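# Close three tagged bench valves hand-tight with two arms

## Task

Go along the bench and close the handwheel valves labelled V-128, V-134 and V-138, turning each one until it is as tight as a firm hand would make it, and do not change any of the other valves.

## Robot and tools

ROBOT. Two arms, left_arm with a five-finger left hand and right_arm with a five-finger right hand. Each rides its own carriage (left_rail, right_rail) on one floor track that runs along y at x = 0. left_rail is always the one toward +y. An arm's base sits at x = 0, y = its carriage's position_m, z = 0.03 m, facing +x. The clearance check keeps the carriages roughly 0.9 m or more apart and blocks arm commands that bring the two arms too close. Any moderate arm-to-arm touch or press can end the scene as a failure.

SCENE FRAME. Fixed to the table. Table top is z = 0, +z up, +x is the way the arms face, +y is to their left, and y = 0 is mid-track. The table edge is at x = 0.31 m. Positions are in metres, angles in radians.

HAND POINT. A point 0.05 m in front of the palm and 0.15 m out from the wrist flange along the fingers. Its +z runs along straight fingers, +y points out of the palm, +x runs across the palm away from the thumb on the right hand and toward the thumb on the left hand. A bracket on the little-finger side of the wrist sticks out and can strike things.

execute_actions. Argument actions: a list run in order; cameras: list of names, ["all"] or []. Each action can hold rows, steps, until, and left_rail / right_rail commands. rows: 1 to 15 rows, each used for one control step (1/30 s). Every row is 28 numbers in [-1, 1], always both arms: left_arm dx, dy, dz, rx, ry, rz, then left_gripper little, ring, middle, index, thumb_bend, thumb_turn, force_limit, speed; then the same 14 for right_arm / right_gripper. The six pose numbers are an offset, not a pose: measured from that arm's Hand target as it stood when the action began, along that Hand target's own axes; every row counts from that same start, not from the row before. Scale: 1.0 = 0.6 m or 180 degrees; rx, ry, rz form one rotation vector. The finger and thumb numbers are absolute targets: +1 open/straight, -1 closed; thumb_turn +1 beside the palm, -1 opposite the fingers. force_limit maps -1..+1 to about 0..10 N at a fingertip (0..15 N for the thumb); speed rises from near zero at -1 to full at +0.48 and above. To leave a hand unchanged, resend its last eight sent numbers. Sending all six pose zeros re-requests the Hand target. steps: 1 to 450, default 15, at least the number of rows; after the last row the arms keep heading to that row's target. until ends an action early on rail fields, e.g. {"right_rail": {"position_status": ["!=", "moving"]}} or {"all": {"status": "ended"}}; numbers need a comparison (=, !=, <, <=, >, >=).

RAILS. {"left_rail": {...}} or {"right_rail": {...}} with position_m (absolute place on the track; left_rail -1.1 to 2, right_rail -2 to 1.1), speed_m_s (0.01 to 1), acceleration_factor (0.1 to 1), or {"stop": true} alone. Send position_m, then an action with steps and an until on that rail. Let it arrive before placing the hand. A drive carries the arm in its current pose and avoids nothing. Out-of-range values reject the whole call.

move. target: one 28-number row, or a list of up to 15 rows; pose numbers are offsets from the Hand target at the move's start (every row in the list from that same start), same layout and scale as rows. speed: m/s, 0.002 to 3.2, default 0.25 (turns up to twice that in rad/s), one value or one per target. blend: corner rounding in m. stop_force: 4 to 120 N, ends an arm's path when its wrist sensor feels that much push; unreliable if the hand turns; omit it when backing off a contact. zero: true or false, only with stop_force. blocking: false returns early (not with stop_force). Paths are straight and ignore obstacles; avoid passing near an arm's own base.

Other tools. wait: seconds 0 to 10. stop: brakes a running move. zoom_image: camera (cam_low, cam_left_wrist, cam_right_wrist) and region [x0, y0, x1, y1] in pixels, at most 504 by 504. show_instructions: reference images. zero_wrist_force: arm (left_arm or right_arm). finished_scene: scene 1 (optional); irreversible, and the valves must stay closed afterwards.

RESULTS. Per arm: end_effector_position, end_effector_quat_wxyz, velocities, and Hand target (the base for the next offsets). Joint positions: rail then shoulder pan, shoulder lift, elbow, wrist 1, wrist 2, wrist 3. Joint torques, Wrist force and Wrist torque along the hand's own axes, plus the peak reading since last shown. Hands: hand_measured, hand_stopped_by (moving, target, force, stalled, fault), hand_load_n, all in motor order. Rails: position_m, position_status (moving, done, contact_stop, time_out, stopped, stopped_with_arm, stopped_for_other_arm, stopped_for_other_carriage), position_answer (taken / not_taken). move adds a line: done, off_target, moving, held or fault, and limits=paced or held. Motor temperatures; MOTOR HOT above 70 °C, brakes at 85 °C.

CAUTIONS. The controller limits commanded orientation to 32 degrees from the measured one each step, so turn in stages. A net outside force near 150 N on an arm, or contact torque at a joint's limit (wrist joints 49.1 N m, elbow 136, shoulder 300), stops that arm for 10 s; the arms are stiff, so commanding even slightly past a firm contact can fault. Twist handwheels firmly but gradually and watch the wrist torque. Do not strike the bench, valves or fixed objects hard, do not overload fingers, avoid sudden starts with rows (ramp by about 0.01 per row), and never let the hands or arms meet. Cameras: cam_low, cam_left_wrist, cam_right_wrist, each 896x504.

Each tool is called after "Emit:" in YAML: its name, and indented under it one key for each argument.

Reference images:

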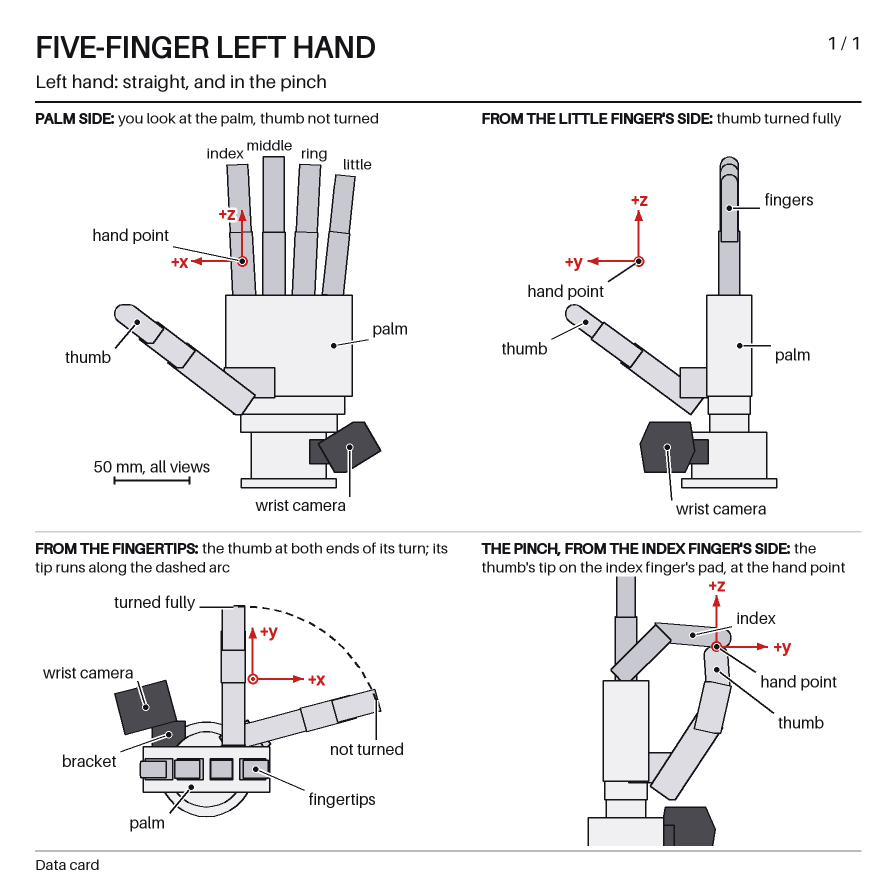

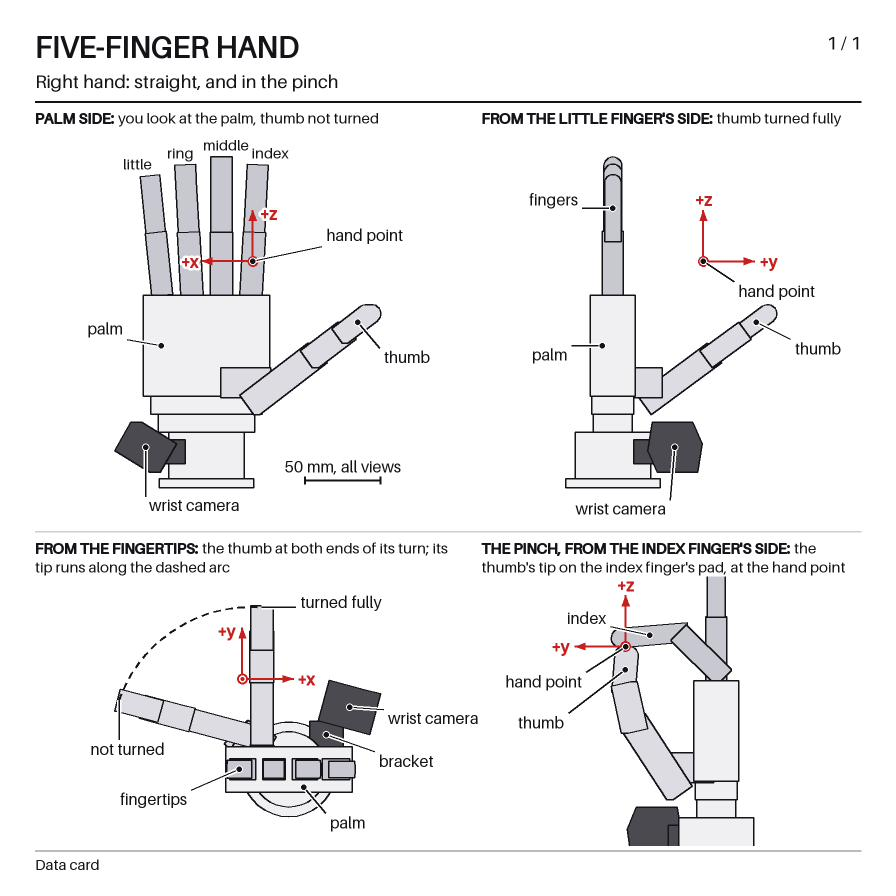

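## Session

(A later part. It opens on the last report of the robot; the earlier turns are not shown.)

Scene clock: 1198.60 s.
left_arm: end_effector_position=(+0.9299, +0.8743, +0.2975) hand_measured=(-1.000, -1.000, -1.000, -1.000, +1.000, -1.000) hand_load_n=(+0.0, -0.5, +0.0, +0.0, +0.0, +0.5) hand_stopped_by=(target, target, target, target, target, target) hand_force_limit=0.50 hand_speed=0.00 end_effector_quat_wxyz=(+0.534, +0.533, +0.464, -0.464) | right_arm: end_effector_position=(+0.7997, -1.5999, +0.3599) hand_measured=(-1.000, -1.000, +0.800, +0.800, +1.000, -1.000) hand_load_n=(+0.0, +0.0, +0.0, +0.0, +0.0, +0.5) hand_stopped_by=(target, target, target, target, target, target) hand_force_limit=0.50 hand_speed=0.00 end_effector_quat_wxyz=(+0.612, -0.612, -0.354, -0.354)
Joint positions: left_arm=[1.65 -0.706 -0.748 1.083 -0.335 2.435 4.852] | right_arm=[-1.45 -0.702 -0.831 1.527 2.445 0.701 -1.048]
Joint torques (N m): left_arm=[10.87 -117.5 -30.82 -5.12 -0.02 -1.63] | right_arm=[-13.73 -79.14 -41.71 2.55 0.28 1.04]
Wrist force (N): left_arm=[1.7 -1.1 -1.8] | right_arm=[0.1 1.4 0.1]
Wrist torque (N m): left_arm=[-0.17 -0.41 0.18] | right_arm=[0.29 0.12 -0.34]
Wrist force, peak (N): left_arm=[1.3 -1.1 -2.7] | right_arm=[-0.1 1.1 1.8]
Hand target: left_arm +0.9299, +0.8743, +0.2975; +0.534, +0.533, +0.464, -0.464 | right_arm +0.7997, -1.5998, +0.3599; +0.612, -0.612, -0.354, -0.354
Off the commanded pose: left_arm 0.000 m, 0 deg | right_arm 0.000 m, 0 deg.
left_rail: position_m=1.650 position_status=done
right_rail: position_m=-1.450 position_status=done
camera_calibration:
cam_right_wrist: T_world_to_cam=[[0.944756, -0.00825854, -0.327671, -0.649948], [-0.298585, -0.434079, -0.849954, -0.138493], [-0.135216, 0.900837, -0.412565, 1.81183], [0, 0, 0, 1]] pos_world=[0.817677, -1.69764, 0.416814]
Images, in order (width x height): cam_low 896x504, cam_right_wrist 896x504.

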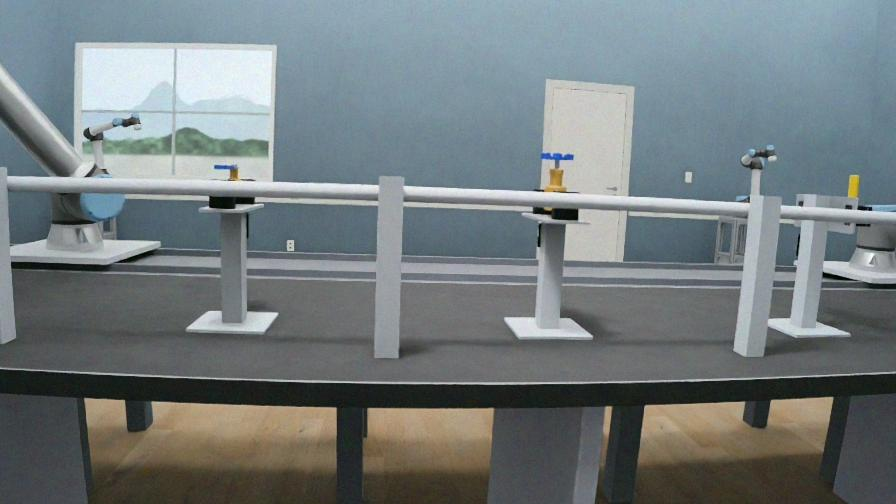

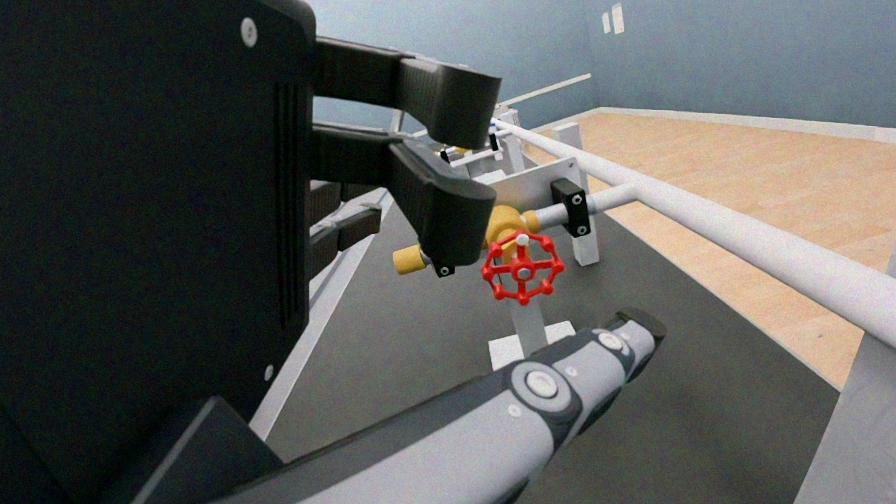

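Emit:
move:
  target: [0,0,0,0,0,0,-1,-1,-1,-1,1,-1,0.5,0,-0.0985,0.1327,0.0667,0,0,0,-1,-1,1,1,1,-1,0.5,0]
  speed: 0.15
  cameras: ["cam_right_wrist"]

Emit:
zoom_image:
  camera: "cam_right_wrist"
  region: [280, 60, 620, 380]

Scene clock: 1220.10 s.
left_arm: end_effector_position=(+0.9299, +0.8743, +0.2975) hand_measured=(-1.000, -1.000, -1.000, -1.000, +1.000, -1.000) hand_load_n=(+0.0, +0.0, +0.0, +0.0, +0.0, +0.5) hand_stopped_by=(target, target, target, target, target, target) hand_force_limit=0.50 hand_speed=0.00 end_effector_quat_wxyz=(+0.534, +0.533, +0.464, -0.464) | right_arm: end_effector_position=(+0.8391, -1.5600, +0.2692) hand_measured=(-1.000, -1.000, +1.000, +1.000, +1.000, -1.000) hand_load_n=(+0.0, +0.0, +0.0, +0.0, +0.0, +0.5) hand_stopped_by=(target, target, target, target, target, target) hand_force_limit=0.50 hand_speed=0.00 end_effector_quat_wxyz=(+0.612, -0.612, -0.354, -0.354)
Joint positions: left_arm=[1.65 -0.706 -0.748 1.083 -0.335 2.435 4.852] | right_arm=[-1.45 -0.637 -0.71 1.495 2.356 0.637 -1.048]
Joint torques (N m): left_arm=[9.65 -118.37 -31.67 -5.15 0.12 -1.9] | right_arm=[7.69 -75.13 -42.12 -1.49 -2.77 1.32]
Wrist force (N): left_arm=[1.3 -1.0 -2.1] | right_arm=[-0.1 0.7 -0.2]
Wrist torque (N m): left_arm=[-0.13 -0.38 0.16] | right_arm=[0.16 0.17 -0.35]
Wrist force, peak (N): left_arm=[1.1 -1.1 -2.8] | right_arm=[-0.2 1.6 0.0]
Hand target: left_arm +0.9299, +0.8743, +0.2975; +0.534, +0.533, +0.464, -0.464 | right_arm +0.8392, -1.5599, +0.2690; +0.612, -0.612, -0.354, -0.354
Off the commanded pose: left_arm 0.000 m, 0 deg | right_arm 0.000 m, 0 deg.
left_rail: position_m=1.650 position_status=done
right_rail: position_m=-1.450 position_status=done
move: done
camera_calibration:
cam_right_wrist: T_world_to_cam=[[0.944756, -0.00825854, -0.327671, -0.716561], [-0.298585, -0.434079, -0.849954, -0.1865], [-0.135216, 0.900837, -0.412565, 1.74379], [0, 0, 0, 1]] pos_world=[0.857077, -1.65774, 0.326114]
Images, in order (width x height): cam_right_wrist 896x504.

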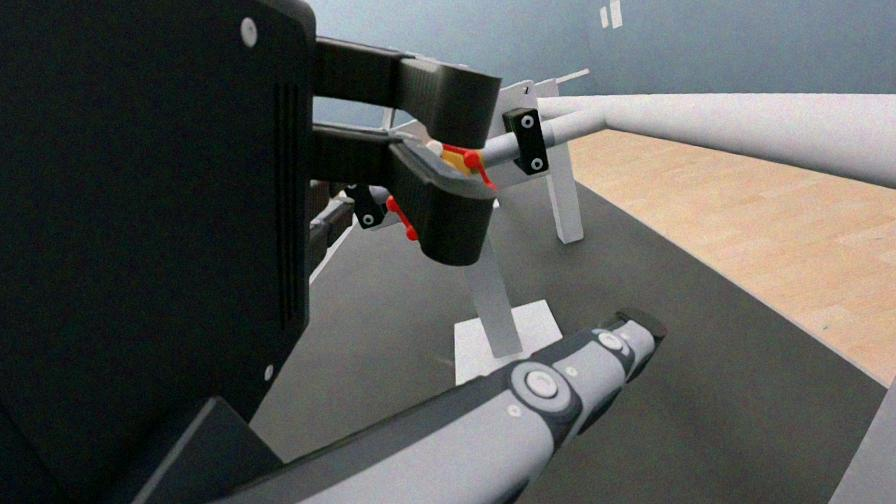

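Scaled by 1.482.

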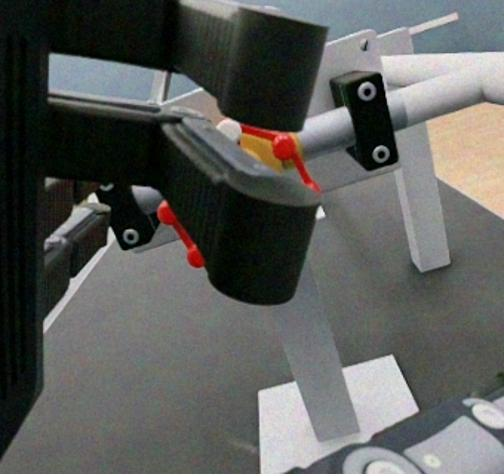

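Emit:
move:
  target: [0,0,0,0,0,0,-1,-1,-1,-1,1,-1,0.5,0,0.0063,0,0.1717,0,0,0,-1,-1,1,1,1,-1,0.5,0]
  speed: 0.03
  stop_force: 5
  cameras: ["cam_right_wrist"]

Emit:
zoom_image:
  camera: "cam_right_wrist"
  region: [280, 60, 620, 380]

Scene clock: 1235.03 s.
left_arm: end_effector_position=(+0.9299, +0.8743, +0.2975) hand_measured=(-1.000, -1.000, -1.000, -1.000, +1.000, -1.000) hand_load_n=(+0.0, +0.0, +0.0, +0.0, +0.0, +0.0) hand_stopped_by=(target, target, target, target, target, target) hand_force_limit=0.50 hand_speed=0.00 end_effector_quat_wxyz=(+0.534, +0.533, +0.464, -0.464) | right_arm: end_effector_position=(+0.8412, -1.4568, +0.2722) hand_measured=(-1.000, -1.000, +1.000, +1.000, +1.000, -1.000) hand_load_n=(+0.0, -1.5, +0.0, +0.0, +0.0, +0.5) hand_stopped_by=(target, target, target, target, target, target) hand_force_limit=0.50 hand_speed=0.00 end_effector_quat_wxyz=(+0.612, -0.612, -0.354, -0.354)
Joint positions: left_arm=[1.65 -0.706 -0.748 1.083 -0.335 2.435 4.852] | right_arm=[-1.45 -0.535 -0.756 1.586 2.311 0.534 -1.048]
Joint torques (N m): left_arm=[8.99 -118.85 -32.29 -5.11 0.1 -1.8] | right_arm=[2.7 -93.4 -11.33 -2.56 -1.78 1.03]
Wrist force (N): left_arm=[1.1 -1.0 -1.9] | right_arm=[7.7 0.9 -2.9]
Wrist torque (N m): left_arm=[-0.16 -0.32 0.15] | right_arm=[0.24 0.22 -0.18]
Wrist force, peak (N): left_arm=[1.6 -1.0 -2.5] | right_arm=[8.1 1.0 -2.8]
Hand target: left_arm +0.9299, +0.8743, +0.2975; +0.534, +0.533, +0.464, -0.464 | right_arm +0.8412, -1.4568, +0.2722; +0.612, -0.612, -0.354, -0.354
Off the commanded pose: left_arm 0.000 m, 0 deg | right_arm 0.000 m, 0 deg.
left_rail: position_m=1.650 position_status=done
right_rail: position_m=-1.450 position_status=done
move: done
camera_calibration:
cam_right_wrist: T_world_to_cam=[[0.944756, -0.00825854, -0.327671, -0.716743], [-0.298585, -0.434079, -0.849954, -0.138654], [-0.135216, 0.900837, -0.412565, 1.65239], [0, 0, 0, 1]] pos_world=[0.859177, -1.55464, 0.329014]
Images, in order (width x height): cam_right_wrist 896x504.

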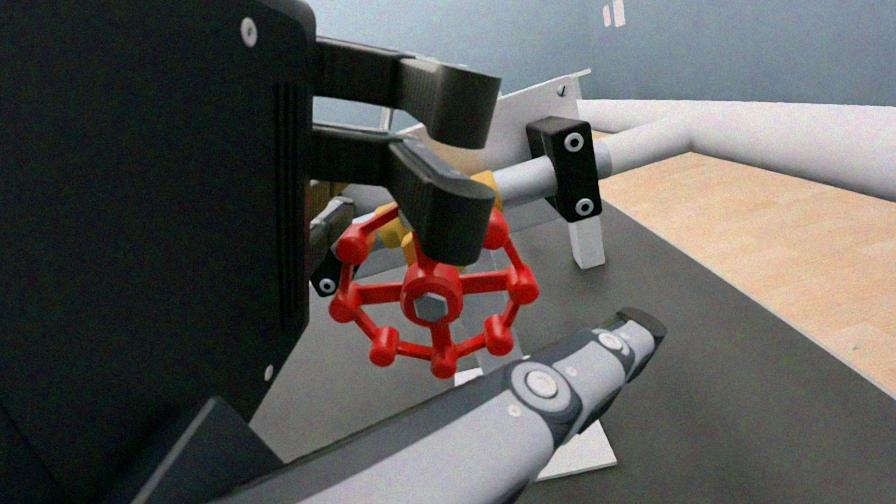

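Scaled by 1.482.

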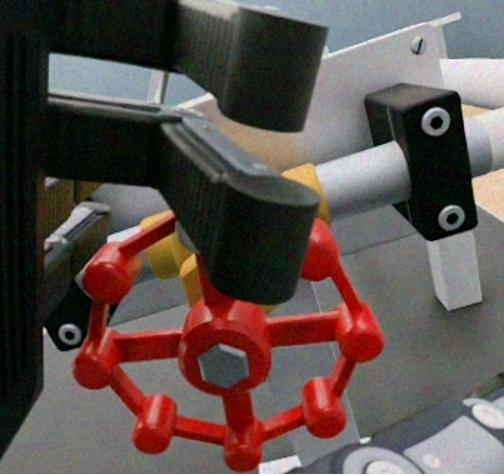

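Emit:
move:
  target: [0,0,0,0,0,0,-1,-1,-1,-1,1,-1,0.5,0,0.0083,0,0,0,0,0,-1,-1,1,1,1,-1,0.5,0]
  speed: 0.03

Emit:
move:
  target: [0,0,0,0,0,0,-1,-1,-1,-1,1,-1,0.5,0,0,0,0,0,0,0,-1,1,1,1,1,-1,0.5,0]
  cameras: ["cam_right_wrist"]

Emit:
zoom_image:
  camera: "cam_right_wrist"
  region: [280, 60, 620, 380]

Scene clock: 1251.73 s.
left_arm: end_effector_position=(+0.9299, +0.8743, +0.2975) hand_measured=(-1.000, -1.000, -1.000, -1.000, +1.000, -1.000) hand_load_n=(+0.0, +0.0, +0.0, +0.0, +0.0, +0.5) hand_stopped_by=(target, target, target, target, target, target) hand_force_limit=0.50 hand_speed=0.00 end_effector_quat_wxyz=(+0.534, +0.533, +0.464, -0.464) | right_arm: end_effector_position=(+0.8435, -1.4568, +0.2763) hand_measured=(-1.000, -1.000, +1.000, +1.000, +1.000, -1.000) hand_load_n=(+0.0, +0.0, +0.0, +0.0, +0.0, +0.5) hand_stopped_by=(target, target, target, target, target, target) hand_force_limit=0.50 hand_speed=0.00 end_effector_quat_wxyz=(+0.612, -0.612, -0.354, -0.354)
Joint positions: left_arm=[1.65 -0.706 -0.748 1.083 -0.335 2.435 4.852] | right_arm=[-1.45 -0.533 -0.758 1.58 2.319 0.533 -1.048]
Joint torques (N m): left_arm=[8.06 -118.11 -32.08 -5.13 0.06 -1.69] | right_arm=[6.14 -98.15 -44.92 3.72 -2.48 0.92]
Wrist force (N): left_arm=[1.4 -1.1 -2.2] | right_arm=[-0.4 1.0 0.5]
Wrist torque (N m): left_arm=[-0.14 -0.38 0.17] | right_arm=[0.18 0.19 -0.35]
Wrist force, peak (N): left_arm=[1.5 -1.0 -2.5] | right_arm=[8.2 0.9 -3.1]
Hand target: left_arm +0.9299, +0.8743, +0.2975; +0.534, +0.533, +0.464, -0.464 | right_arm +0.8436, -1.4569, +0.2765; +0.612, -0.612, -0.354, -0.354
Off the commanded pose: left_arm 0.000 m, 0 deg | right_arm 0.000 m, 0 deg.
left_rail: position_m=1.650 position_status=done
right_rail: position_m=-1.450 position_status=done
move: done

Scene clock: 1252.77 s.
left_arm: end_effector_position=(+0.9299, +0.8743, +0.2975) hand_measured=(-1.000, -1.000, -1.000, -1.000, +1.000, -1.000) hand_load_n=(+0.0, +0.0, +0.0, +0.0, +0.0, +0.0) hand_stopped_by=(target, target, target, target, target, target) hand_force_limit=0.50 hand_speed=0.00 end_effector_quat_wxyz=(+0.534, +0.533, +0.464, -0.464) | right_arm: end_effector_position=(+0.8436, -1.4569, +0.2765) hand_measured=(-1.000, +1.000, +1.000, +1.000, +1.000, -1.000) hand_load_n=(+0.0, +0.0, +0.0, +0.0, +0.0, +0.0) hand_stopped_by=(target, target, target, target, target, target) hand_force_limit=0.50 hand_speed=0.00 end_effector_quat_wxyz=(+0.612, -0.612, -0.354, -0.354)
Joint positions: left_arm=[1.65 -0.706 -0.748 1.083 -0.335 2.435 4.852] | right_arm=[-1.45 -0.533 -0.758 1.58 2.319 0.533 -1.048]
Joint torques (N m): left_arm=[8.83 -118.69 -32.17 -4.98 0.17 -1.83] | right_arm=[3.36 -96.92 -40.7 3.25 -1.97 -1.38]
Wrist force (N): left_arm=[1.0 -1.0 -2.1] | right_arm=[-0.4 1.2 0.2]
Wrist torque (N m): left_arm=[-0.13 -0.33 0.14] | right_arm=[0.22 0.20 -0.34]
Wrist force, peak (N): left_arm=[1.3 -1.0 -2.5] | right_arm=[-0.4 1.5 0.4]
Hand target: left_arm +0.9299, +0.8743, +0.2975; +0.534, +0.533, +0.464, -0.464 | right_arm +0.8436, -1.4569, +0.2765; +0.612, -0.612, -0.354, -0.354
Off the commanded pose: left_arm 0.000 m, 0 deg | right_arm 0.000 m, 0 deg.
left_rail: position_m=1.650 position_status=done
right_rail: position_m=-1.450 position_status=done
move: done
camera_calibration:
cam_right_wrist: T_world_to_cam=[[0.944756, -0.00825854, -0.327671, -0.717569], [-0.298585, -0.434079, -0.849954, -0.134198], [-0.135216, 0.900837, -0.412565, 1.65453], [0, 0, 0, 1]] pos_world=[0.861577, -1.55464, 0.333414]
Images, in order (width x height): cam_right_wrist 896x504.

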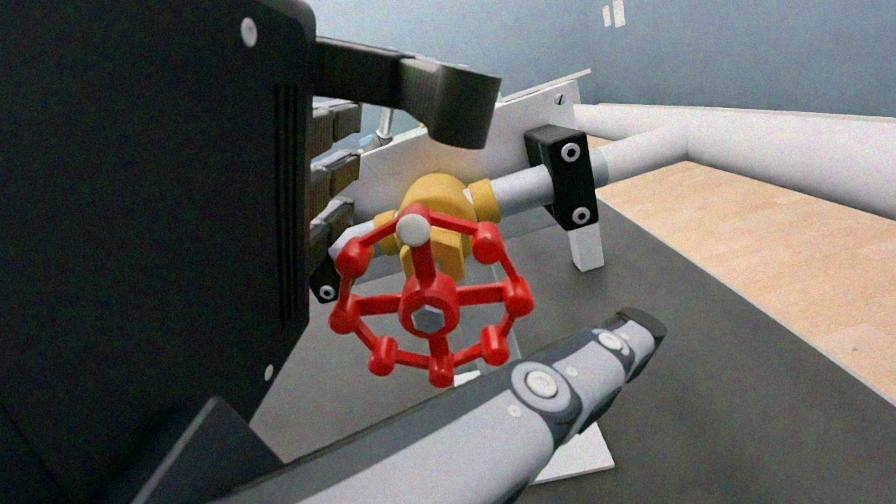

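Scaled by 1.482.

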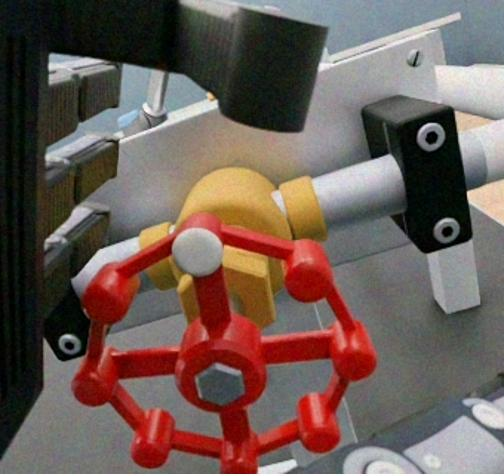

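Emit:
move:
  target: [0,0,0,0,0,0,-1,-1,-1,-1,1,-1,0.5,0,-0.0133,0,0,0,0,0,-1,1,0.8,0.8,1,-1,0.5,0]
  speed: 0.05

Emit:
move:
  target: [0,0,0,0,0,0,-1,-1,-1,-1,1,-1,0.5,0,0,0.025,0,0,0,0,-1,1,0.8,0.8,1,-1,0.5,0]
  speed: 0.02
  stop_force: 6
  cameras: ["cam_right_wrist"]

Emit:
zoom_image:
  camera: "cam_right_wrist"
  region: [280, 60, 620, 380]

Scene clock: 1263.13 s.
left_arm: end_effector_position=(+0.9299, +0.8743, +0.2975) hand_measured=(-1.000, -1.000, -1.000, -1.000, +1.000, -1.000) hand_load_n=(+0.5, +0.0, +0.0, +0.0, +0.0, +0.5) hand_stopped_by=(target, target, target, target, target, target) hand_force_limit=0.50 hand_speed=0.00 end_effector_quat_wxyz=(+0.534, +0.533, +0.464, -0.464) | right_arm: end_effector_position=(+0.8398, -1.4568, +0.2698) hand_measured=(-1.000, +1.000, +0.800, +0.800, +1.000, -1.000) hand_load_n=(+0.0, +0.0, +0.0, +0.0, +0.0, +0.0) hand_stopped_by=(target, target, target, target, target, target) hand_force_limit=0.50 hand_speed=0.00 end_effector_quat_wxyz=(+0.612, -0.612, -0.354, -0.354)
Joint positions: left_arm=[1.65 -0.706 -0.748 1.083 -0.335 2.435 4.852] | right_arm=[-1.45 -0.536 -0.754 1.589 2.306 0.535 -1.048]
Joint torques (N m): left_arm=[10.51 -117.67 -32.51 -4.98 0.09 -1.89] | right_arm=[-12.79 -71.19 -16.16 -1.63 1.85 -1.41]
Wrist force (N): left_arm=[1.5 -0.8 -2.1] | right_arm=[-0.6 1.0 0.4]
Wrist torque (N m): left_arm=[-0.11 -0.39 0.16] | right_arm=[0.17 0.22 -0.35]
Wrist force, peak (N): left_arm=[1.7 -1.2 -2.5] | right_arm=[-0.4 1.6 0.0]
Hand target: left_arm +0.9299, +0.8743, +0.2975; +0.534, +0.533, +0.464, -0.464 | right_arm +0.8397, -1.4569, +0.2696; +0.612, -0.612, -0.354, -0.354
Off the commanded pose: left_arm 0.000 m, 0 deg | right_arm 0.000 m, 0 deg.
left_rail: position_m=1.650 position_status=done
right_rail: position_m=-1.450 position_status=done
move: done

Scene clock: 1264.77 s.
left_arm: end_effector_position=(+0.9299, +0.8743, +0.2975) hand_measured=(-1.000, -1.000, -1.000, -1.000, +1.000, -1.000) hand_load_n=(+0.0, +0.0, +0.0, +0.0, +0.0, +0.5) hand_stopped_by=(target, target, target, target, target, target) hand_force_limit=0.50 hand_speed=0.00 end_effector_quat_wxyz=(+0.534, +0.533, +0.464, -0.464) | right_arm: end_effector_position=(+0.8469, -1.4569, +0.2654) hand_measured=(-1.000, +1.000, +0.800, +0.802, +1.000, -1.000) hand_load_n=(+0.0, +0.0, +1.0, +5.0, +0.0, +0.0) hand_stopped_by=(target, target, target, target, target, target) hand_force_limit=0.50 hand_speed=0.00 end_effector_quat_wxyz=(+0.612, -0.612, -0.354, -0.354)
Joint positions: left_arm=[1.65 -0.706 -0.748 1.083 -0.335 2.435 4.852] | right_arm=[-1.45 -0.531 -0.741 1.572 2.31 0.531 -1.048]
Joint torques (N m): left_arm=[9.07 -118.86 -32.61 -5.1 0.11 -1.69] | right_arm=[-13.76 -96.13 -16.28 -0.97 0.87 0.01]
Wrist force (N): left_arm=[1.2 -0.9 -1.8] | right_arm=[-0.7 -3.8 0.2]
Wrist torque (N m): left_arm=[-0.14 -0.35 0.16] | right_arm=[0.50 0.17 -0.36]
Wrist force, peak (N): left_arm=[1.5 -0.8 -2.6] | right_arm=[-0.1 -11.6 -2.6]
Hand target: left_arm +0.9299, +0.8743, +0.2975; +0.534, +0.533, +0.464, -0.464 | right_arm +0.8469, -1.4569, +0.2654; +0.612, -0.612, -0.354, -0.354 (not the last commanded pose)
Off the commanded pose: left_arm 0.000 m, 0 deg | right_arm 0.007 m, 0 deg.
left_rail: position_m=1.650 position_status=done
right_rail: position_m=-1.450 position_status=done
move: contact (right_arm)
camera_calibration:
cam_right_wrist: T_world_to_cam=[[0.944756, -0.00825854, -0.327671, -0.724357], [-0.298585, -0.434079, -0.849954, -0.142732], [-0.135216, 0.900837, -0.412565, 1.65036], [0, 0, 0, 1]] pos_world=[0.864877, -1.55464, 0.322214]
Images, in order (width x height): cam_right_wrist 896x504.

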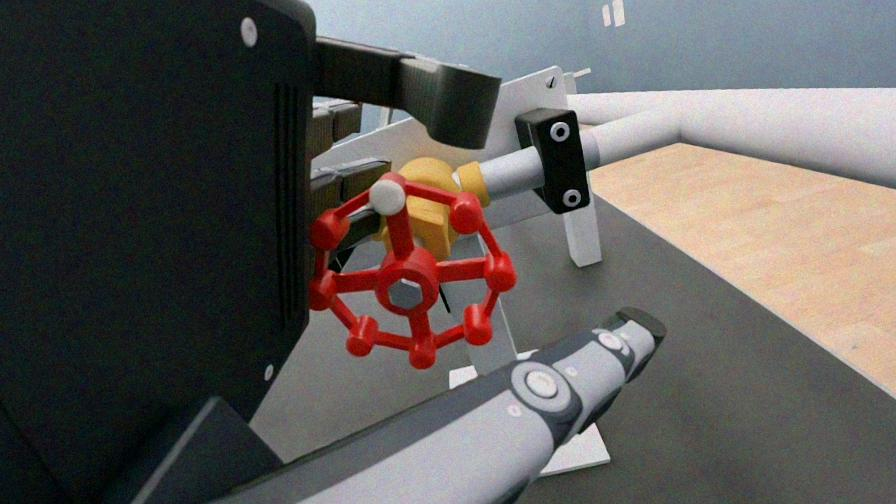

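Scaled by 1.482.

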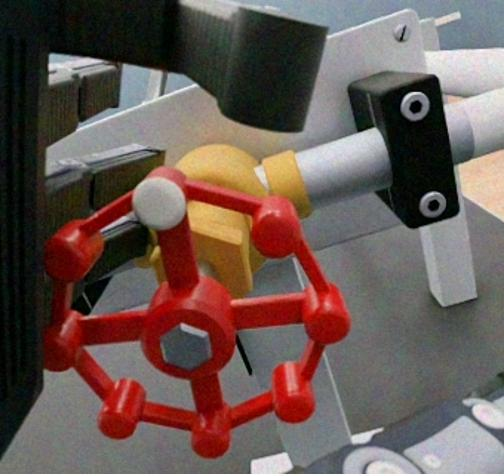

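Emit:
move:
  target: [0,0,0,0,0,0,-1,-1,-1,-1,1,-1,0.5,0,0,0,0,0,0,0,-1,1,0.8,0.8,-0.5,-1,0.6,-0.5]
  speed: 0.02
  cameras: ["cam_right_wrist"]

Emit:
zoom_image:
  camera: "cam_right_wrist"
  region: [280, 60, 620, 380]

Scene clock: 1270.67 s.
left_arm: end_effector_position=(+0.9299, +0.8743, +0.2975) hand_measured=(-1.000, -1.000, -1.000, -1.000, +1.000, -1.000) hand_load_n=(+0.0, +0.0, +0.0, +0.0, +0.0, +0.0) hand_stopped_by=(target, target, target, target, target, target) hand_force_limit=0.50 hand_speed=0.00 end_effector_quat_wxyz=(+0.534, +0.533, +0.464, -0.464) | right_arm: end_effector_position=(+0.8469, -1.4569, +0.2654) hand_measured=(-1.000, +1.000, +0.800, +0.802, +0.418, -1.000) hand_load_n=(+0.0, +0.0, +1.0, +5.5, +13.0, +1.0) hand_stopped_by=(target, target, target, target, force, target) hand_force_limit=0.60 hand_speed=-0.50 end_effector_quat_wxyz=(+0.612, -0.612, -0.354, -0.354)
Joint positions: left_arm=[1.65 -0.706 -0.748 1.083 -0.335 2.435 4.852] | right_arm=[-1.45 -0.531 -0.741 1.572 2.31 0.531 -1.048]
Joint torques (N m): left_arm=[8 -117.52 -32.45 -5.15 0.09 -1.93] | right_arm=[-10.61 -97.43 -16.68 -0.41 0.44 0.21]
Wrist force (N): left_arm=[1.2 -0.7 -1.9] | right_arm=[0.2 5.5 -2.8]
Wrist torque (N m): left_arm=[-0.10 -0.35 0.14] | right_arm=[0.56 0.13 -0.23]
Wrist force, peak (N): left_arm=[1.6 -0.7 -2.7] | right_arm=[0.0 7.1 -3.2]
Hand target: left_arm +0.9299, +0.8743, +0.2975; +0.534, +0.533, +0.464, -0.464 | right_arm +0.8469, -1.4569, +0.2654; +0.612, -0.612, -0.354, -0.354
Off the commanded pose: left_arm 0.000 m, 0 deg | right_arm 0.000 m, 0 deg.
left_rail: position_m=1.650 position_status=done
right_rail: position_m=-1.450 position_status=done
move: done
camera_calibration:
cam_right_wrist: T_world_to_cam=[[0.944756, -0.00825854, -0.327671, -0.724357], [-0.298585, -0.434079, -0.849954, -0.142732], [-0.135216, 0.900837, -0.412565, 1.65036], [0, 0, 0, 1]] pos_world=[0.864877, -1.55464, 0.322214]
Images, in order (width x height): cam_right_wrist 896x504.

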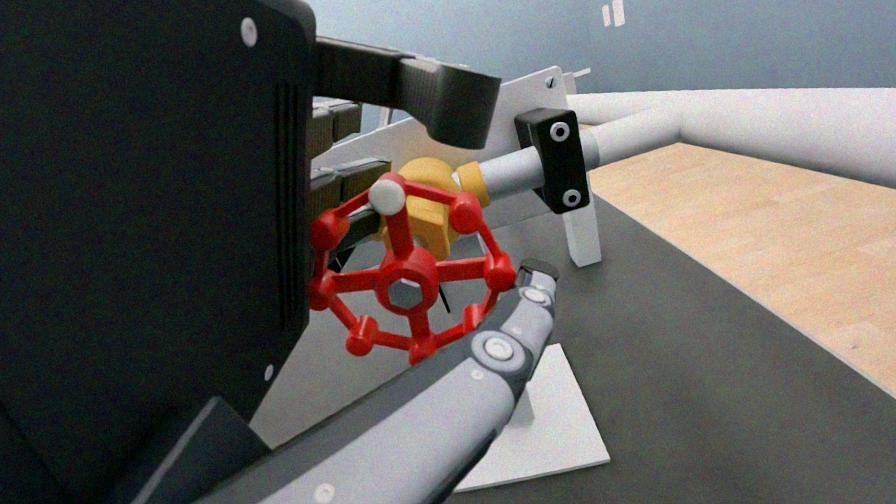

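Scaled by 1.482.

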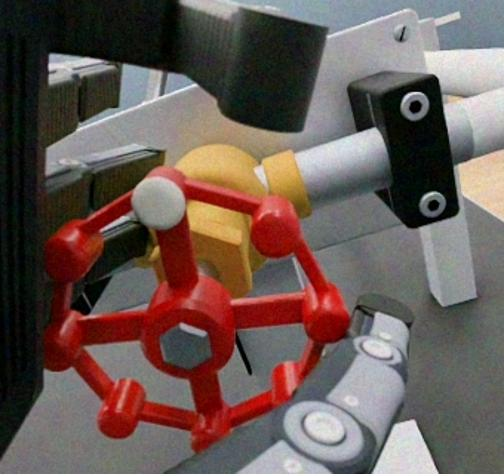

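Emit:
move:
  target:
    - [0,0,0,0,0,0,-1,-1,-1,-1,1,-1,0.5,0,0,0.0015,0,0,0,0,-1,1,0.8,0.8,-0.5,-1,0.6,-0.5]
    - [0,0,0,0,0,0,-1,-1,-1,-1,1,-1,0.5,0,-0.0099,-0.0026,0,0,0,0.1111,-1,1,0.8,0.8,-0.5,-1,0.6,-0.5]
  speed: 0.08
  stop_force: 30
  cameras: ["cam_right_wrist"]

Emit:
zoom_image:
  camera: "cam_right_wrist"
  region: [280, 60, 620, 380]

Scene clock: 1286.00 s.
left_arm: end_effector_position=(+0.9299, +0.8743, +0.2975) hand_measured=(-1.000, -1.000, -1.000, -1.000, +1.000, -1.000) hand_load_n=(+0.0, +0.0, +0.0, +0.0, +0.0, +0.5) hand_stopped_by=(target, target, target, target, target, target) hand_force_limit=0.50 hand_speed=0.00 end_effector_quat_wxyz=(+0.534, +0.533, +0.464, -0.464) | right_arm: end_effector_position=(+0.8426, -1.4569, +0.2610) hand_measured=(-1.000, +1.000, +0.800, +0.802, +0.416, -1.000) hand_load_n=(+0.0, +0.0, +4.5, +11.5, +0.5, -1.0) hand_stopped_by=(target, target, target, target, force, target) hand_force_limit=0.60 hand_speed=-0.50 end_effector_quat_wxyz=(+0.664, -0.664, -0.242, -0.242)
Joint positions: left_arm=[1.65 -0.706 -0.748 1.083 -0.335 2.435 4.852] | right_arm=[-1.45 -0.521 -0.728 1.532 2.337 0.52 -0.699]
Joint torques (N m): left_arm=[7.75 -117.63 -33.56 -5.27 -0.01 -1.7] | right_arm=[0.62 -63.3 -47.3 -1.42 -10.27 0.65]
Wrist force (N): left_arm=[1.3 -0.9 -2.1] | right_arm=[-9.7 -29.2 1.2]
Wrist torque (N m): left_arm=[-0.11 -0.37 0.15] | right_arm=[0.60 -0.04 -1.04]
Wrist force, peak (N): left_arm=[1.4 -1.0 -2.6] | right_arm=[-9.6 -29.5 1.6]
Hand target: left_arm +0.9299, +0.8743, +0.2975; +0.534, +0.533, +0.464, -0.464 | right_arm +0.8426, -1.4569, +0.2610; +0.664, -0.664, -0.242, -0.242
Off the commanded pose: left_arm 0.000 m, 0 deg | right_arm 0.000 m, 0 deg.
left_rail: position_m=1.650 position_status=done
right_rail: position_m=-1.450 position_status=done
move: done
camera_calibration:
cam_right_wrist: T_world_to_cam=[[0.775715, -0.00822623, -0.631029, -0.500056], [-0.571342, -0.433815, -0.696687, 0.042557], [-0.268019, 0.900964, -0.341217, 1.74146], [0, 0, 0, 1]] pos_world=[0.87896, -1.55464, 0.308314]
Images, in order (width x height): cam_right_wrist 896x504.

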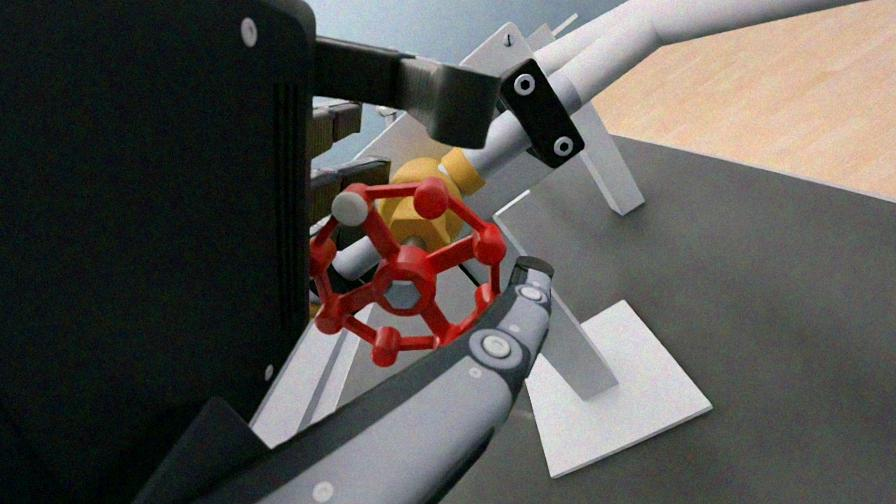

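Scaled by 1.482.

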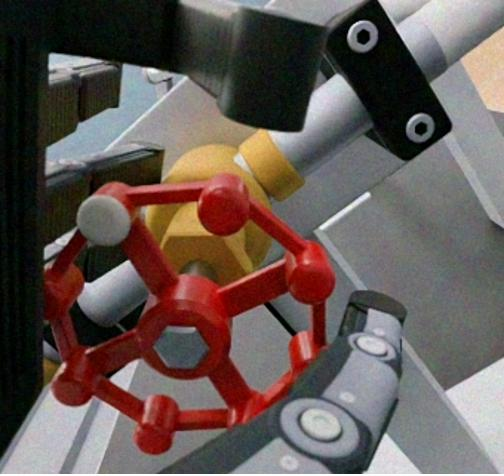

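Emit:
move:
  target:
    - [0,0,0,0,0,0,-1,-1,-1,-1,1,-1,0.5,0,0,0,0,0,0,0,-1,0.4,0.8,0.8,1,-1,0.6,-0.2]
    - [0,0,0,0,0,0,-1,-1,-1,-1,1,-1,0.5,0,-0.0014,-0.0151,0,0,0,-0.0167,-1,0.4,0.8,0.8,1,-1,0.6,-0.2]
  speed: 0.06

Emit:
move:
  target: [0,0,0,0,0,0,-1,-1,-1,-1,1,-1,0.5,0,0,0.0208,0,0,0,0,-1,0.4,0.8,0.8,1,-1,0.6,-0.2]
  speed: 0.02
  stop_force: 8
  cameras: ["cam_right_wrist"]

Emit:
zoom_image:
  camera: "cam_right_wrist"
  region: [280, 100, 600, 400]

Scene clock: 1328.20 s.
left_arm: end_effector_position=(+0.9299, +0.8743, +0.2975) hand_measured=(-1.000, -1.000, -1.000, -1.000, +1.000, -1.000) hand_load_n=(+0.0, +0.0, +0.0, +0.0, +0.0, +0.0) hand_stopped_by=(target, target, target, target, target, target) hand_force_limit=0.50 hand_speed=0.00 end_effector_quat_wxyz=(+0.534, +0.533, +0.464, -0.464) | right_arm: end_effector_position=(+0.8362, -1.4569, +0.2674) hand_measured=(-1.000, +0.400, +0.800, +0.800, +1.000, -1.000) hand_load_n=(+0.0, +0.0, +0.0, +0.0, +0.0, +0.0) hand_stopped_by=(target, target, target, target, target, target) hand_force_limit=0.60 hand_speed=-0.20 end_effector_quat_wxyz=(+0.658, -0.658, -0.259, -0.260)
Joint positions: left_arm=[1.65 -0.706 -0.748 1.083 -0.335 2.435 4.852] | right_arm=[-1.45 -0.527 -0.746 1.555 2.331 0.526 -0.751]
Joint torques (N m): left_arm=[7.22 -117.35 -33.27 -5.07 0.02 -1.74] | right_arm=[-11.51 -95.31 -17.56 -1.06 2.21 -3.65]
Wrist force (N): left_arm=[1.2 -0.8 -2.3] | right_arm=[-1.1 0.1 0.5]
Wrist torque (N m): left_arm=[-0.10 -0.36 0.15] | right_arm=[0.04 0.29 -0.04]
Wrist force, peak (N): left_arm=[1.5 -1.0 -2.6] | right_arm=[-10.9 -30.3 1.6]
Hand target: left_arm +0.9299, +0.8743, +0.2975; +0.534, +0.533, +0.464, -0.464 | right_arm +0.8361, -1.4569, +0.2674; +0.658, -0.658, -0.259, -0.260
Off the commanded pose: left_arm 0.000 m, 0 deg | right_arm 0.000 m, 0 deg.
left_rail: position_m=1.650 position_status=done
right_rail: position_m=-1.450 position_status=done
move: done

Scene clock: 1329.87 s.
left_arm: end_effector_position=(+0.9299, +0.8743, +0.2975) hand_measured=(-1.000, -1.000, -1.000, -1.000, +1.000, -1.000) hand_load_n=(+0.0, +0.0, +0.0, +0.0, -0.5, +0.5) hand_stopped_by=(target, target, target, target, target, target) hand_force_limit=0.50 hand_speed=0.00 end_effector_quat_wxyz=(+0.534, +0.533, +0.464, -0.464) | right_arm: end_effector_position=(+0.8418, -1.4569, +0.2614) hand_measured=(-1.000, +0.400, +0.800, +0.802, +1.000, -1.000) hand_load_n=(+0.0, +0.0, +3.0, +4.5, +0.0, +0.0) hand_stopped_by=(target, target, target, target, target, target) hand_force_limit=0.60 hand_speed=-0.20 end_effector_quat_wxyz=(+0.658, -0.658, -0.259, -0.260)
Joint positions: left_arm=[1.65 -0.706 -0.748 1.083 -0.335 2.435 4.852] | right_arm=[-1.45 -0.524 -0.732 1.542 2.331 0.523 -0.751]
Joint torques (N m): left_arm=[8.2 -117.71 -33.17 -5.17 -0.08 -1.75] | right_arm=[-14.17 -94.43 -16.51 -0.57 1.04 -2.48]
Wrist force (N): left_arm=[1.5 -1.3 -2.3] | right_arm=[-0.4 -6.9 0.2]
Wrist torque (N m): left_arm=[-0.17 -0.41 0.18] | right_arm=[0.39 0.30 -0.07]
Wrist force, peak (N): left_arm=[1.5 -1.2 -2.4] | right_arm=[-0.4 -15.7 -2.9]
Hand target: left_arm +0.9299, +0.8743, +0.2975; +0.534, +0.533, +0.464, -0.464 | right_arm +0.8418, -1.4569, +0.2614; +0.658, -0.658, -0.259, -0.260 (not the last commanded pose)
Off the commanded pose: left_arm 0.000 m, 0 deg | right_arm 0.004 m, 0 deg.
left_rail: position_m=1.650 position_status=done
right_rail: position_m=-1.450 position_status=done
move: contact (right_arm)
camera_calibration:
cam_right_wrist: T_world_to_cam=[[0.807727, -0.00823448, -0.5895, -0.537003], [-0.534004, -0.433944, -0.725625, 0.0181503], [-0.249835, 0.900902, -0.354905, 1.72949], [0, 0, 0, 1]] pos_world=[0.875529, -1.55464, 0.310411]
Images, in order (width x height): cam_right_wrist 896x504.

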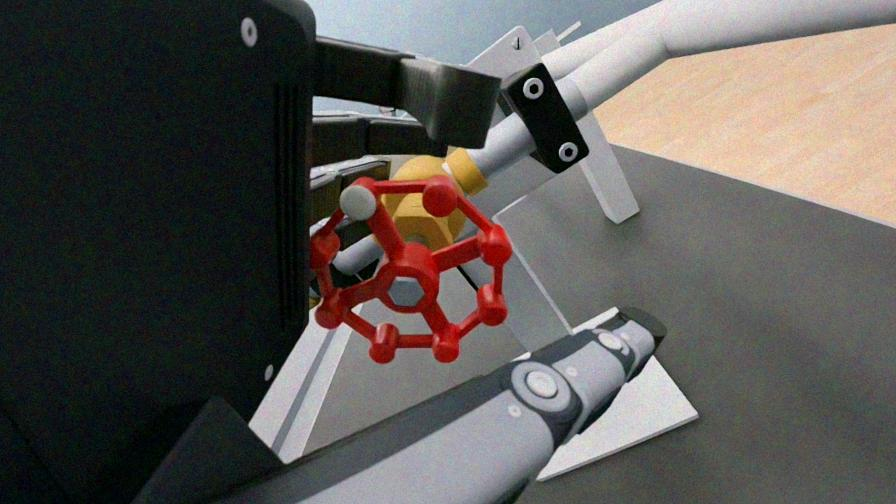

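Scaled by 1.575.

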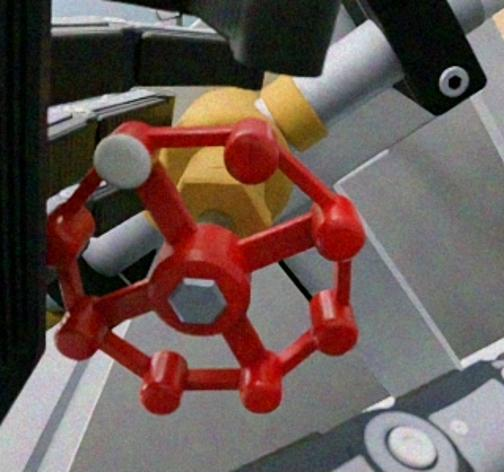

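Emit:
move:
  target:
    - [0,0,0,0,0,0,-1,-1,-1,-1,1,-1,0.5,0,0,-0.015,0,0,0,0,-1,0.4,1,1,1,-1,0.5,0]
    - [0,0,0,0,0,0,-1,-1,-1,-1,1,-1,0.5,0,0,-0.015,-0.24,0,0,0,-1,0.4,1,1,1,-1,0.5,0]
    - [0,0,0,0,0,0,-1,-1,-1,-1,1,-1,0.5,0,-0.1046,-0.1855,-0.2385,0,0,-0.739,-1,-1,-1,-1,1,-1,0.5,0]
  speed: [0.06,0.2,0.6]
  cameras: ["cam_right_wrist"]

Scene clock: 1449.93 s.
left_arm: end_effector_position=(+0.9299, +0.8743, +0.2975) hand_measured=(-1.000, -1.000, -1.000, -1.000, +1.000, -1.000) hand_load_n=(+0.0, +0.0, +0.0, +0.0, +0.0, +0.5) hand_stopped_by=(target, target, target, target, target, target) hand_force_limit=0.50 hand_speed=0.00 end_effector_quat_wxyz=(+0.534, +0.533, +0.464, -0.464) | right_arm: end_effector_position=(+0.7198, -1.5999, +0.2998) hand_measured=(-1.000, -1.000, -1.000, -1.000, +1.000, -1.000) hand_load_n=(+0.0, +0.0, +0.0, +0.0, +0.0, +0.0) hand_stopped_by=(target, target, target, target, target, target) hand_force_limit=0.50 hand_speed=0.00 end_effector_quat_wxyz=(-0.024, +0.024, +0.707, +0.707)
Joint positions: left_arm=[1.65 -0.706 -0.748 1.083 -0.335 2.435 4.852] | right_arm=[-1.45 -0.766 -0.692 1.687 2.146 0.765 -3.073]
Joint torques (N m): left_arm=[6.93 -118.52 -33.94 -5.05 0.15 -1.63] | right_arm=[0.55 -74.33 -14.59 3.52 1.35 -2.52]
Wrist force (N): left_arm=[1.2 -0.8 -2.1] | right_arm=[-0.5 -0.5 0.2]
Wrist torque (N m): left_arm=[-0.11 -0.36 0.16] | right_arm=[-0.02 0.08 0.03]
Wrist force, peak (N): left_arm=[1.3 -1.1 -2.6] | right_arm=[-0.9 -7.1 0.3]
Hand target: left_arm +0.9299, +0.8743, +0.2975; +0.534, +0.533, +0.464, -0.464 | right_arm +0.7198, -1.5999, +0.2998; -0.024, +0.024, +0.707, +0.707
Off the commanded pose: left_arm 0.000 m, 0 deg | right_arm 0.000 m, 0 deg.
left_rail: position_m=1.650 position_status=done
right_rail: position_m=-1.450 position_status=done
move: done
camera_calibration:
cam_right_wrist: T_world_to_cam=[[-0.120158, -0.00708665, 0.992729, -0.221698], [0.894519, -0.434484, 0.105169, -1.35933], [0.430579, 0.900652, 0.0585458, 1.2274], [0, 0, 0, 1]] pos_world=[0.660815, -1.69764, 0.291186]
Images, in order (width x height): cam_right_wrist 896x504.

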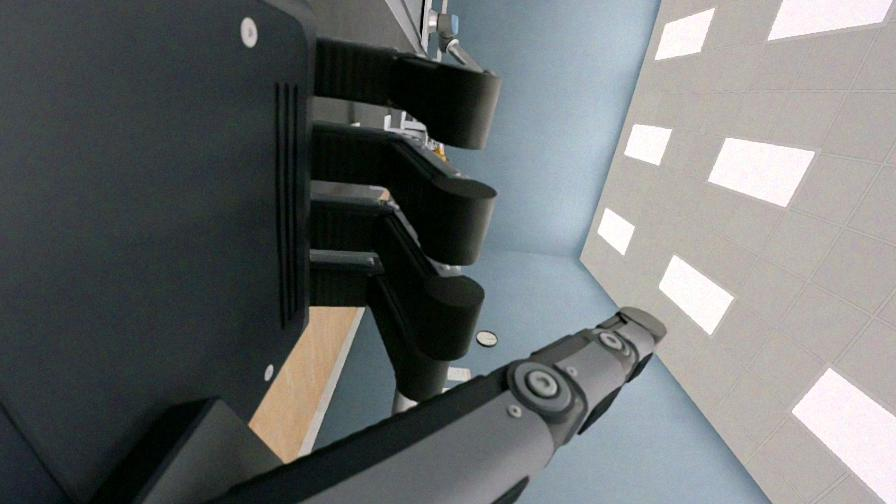

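Emit:
move:
  target: [0,0,0,0,0,0,-1,-1,-1,-1,1,-1,0.5,0,0.0341,0.0147,0,0,0,-0.522,-1,-1,-1,-1,1,-1,0.5,0]
  speed: 0.3
  cameras: ["cam_right_wrist","cam_low"]

Scene clock: 1487.70 s.
left_arm: end_effector_position=(+0.9299, +0.8743, +0.2975) hand_measured=(-1.000, -1.000, -1.000, -1.000, +1.000, -1.000) hand_load_n=(+0.0, +0.0, +0.0, +0.0, +0.0, +0.0) hand_stopped_by=(target, target, target, target, target, target) hand_force_limit=0.50 hand_speed=0.00 end_effector_quat_wxyz=(+0.534, +0.533, +0.464, -0.464) | right_arm: end_effector_position=(+0.7000, -1.5999, +0.3100) hand_measured=(-1.000, -1.000, -1.000, -1.000, +1.000, -1.000) hand_load_n=(+0.0, +0.0, +0.0, +0.0, +0.0, -0.5) hand_stopped_by=(target, target, target, target, target, target) hand_force_limit=0.50 hand_speed=0.00 end_effector_quat_wxyz=(+0.500, -0.500, +0.500, +0.500)
Joint positions: left_arm=[1.65 -0.706 -0.748 1.083 -0.335 2.435 4.852] | right_arm=[-1.45 -0.704 -0.676 1.539 2.277 0.703 -4.713]
Joint torques (N m): left_arm=[7.86 -118.38 -34.2 -5.09 0.12 -1.68] | right_arm=[5.64 -100.26 -12.9 3.7 -2.3 -3.4]
Wrist force (N): left_arm=[1.7 -0.9 -2.2] | right_arm=[0.7 0.8 1.1]
Wrist torque (N m): left_arm=[-0.12 -0.42 0.18] | right_arm=[0.22 -0.22 0.24]
Wrist force, peak (N): left_arm=[1.5 -1.3 -2.5] | right_arm=[1.4 0.5 1.1]
Hand target: left_arm +0.9299, +0.8743, +0.2975; +0.534, +0.533, +0.464, -0.464 | right_arm +0.7000, -1.5999, +0.3100; +0.500, -0.500, +0.500, +0.500
Off the commanded pose: left_arm 0.000 m, 0 deg | right_arm 0.000 m, 0 deg.
left_rail: position_m=1.650 position_status=done
right_rail: position_m=-1.450 position_status=done
move: done
camera_calibration:
cam_right_wrist: T_world_to_cam=[[-0.982123, -0.00697482, -0.188113, 0.735548], [-0.16655, -0.433526, 0.885616, -0.840362], [-0.0877289, 0.901114, 0.424614, 1.48544], [0, 0, 0, 1]] pos_world=[0.712752, -1.69774, 0.251866]
Images, in order (width x height): cam_low 896x504, cam_right_wrist 896x504.

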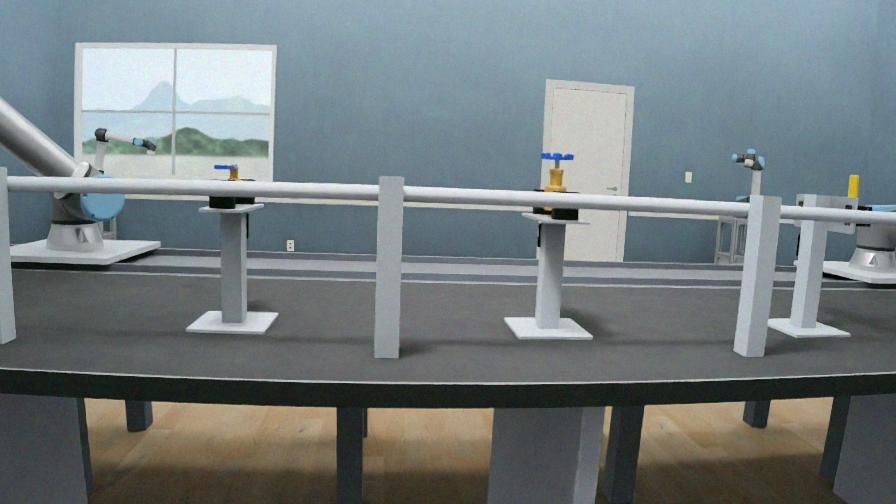

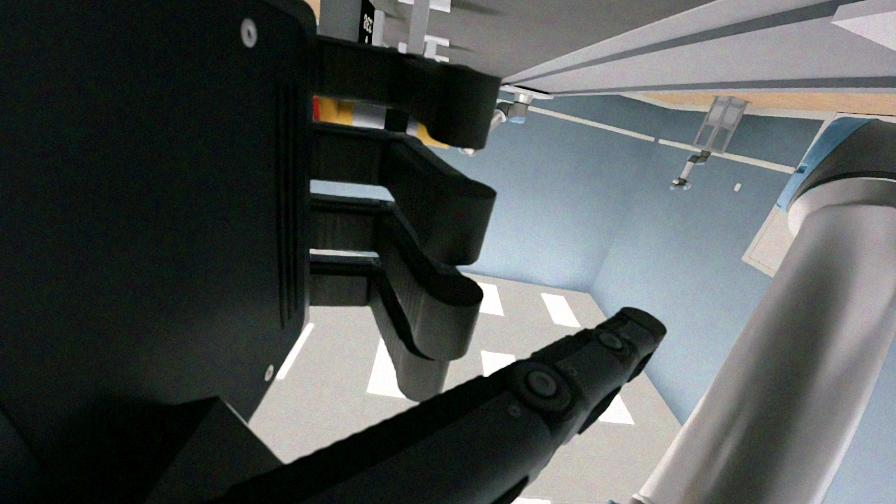

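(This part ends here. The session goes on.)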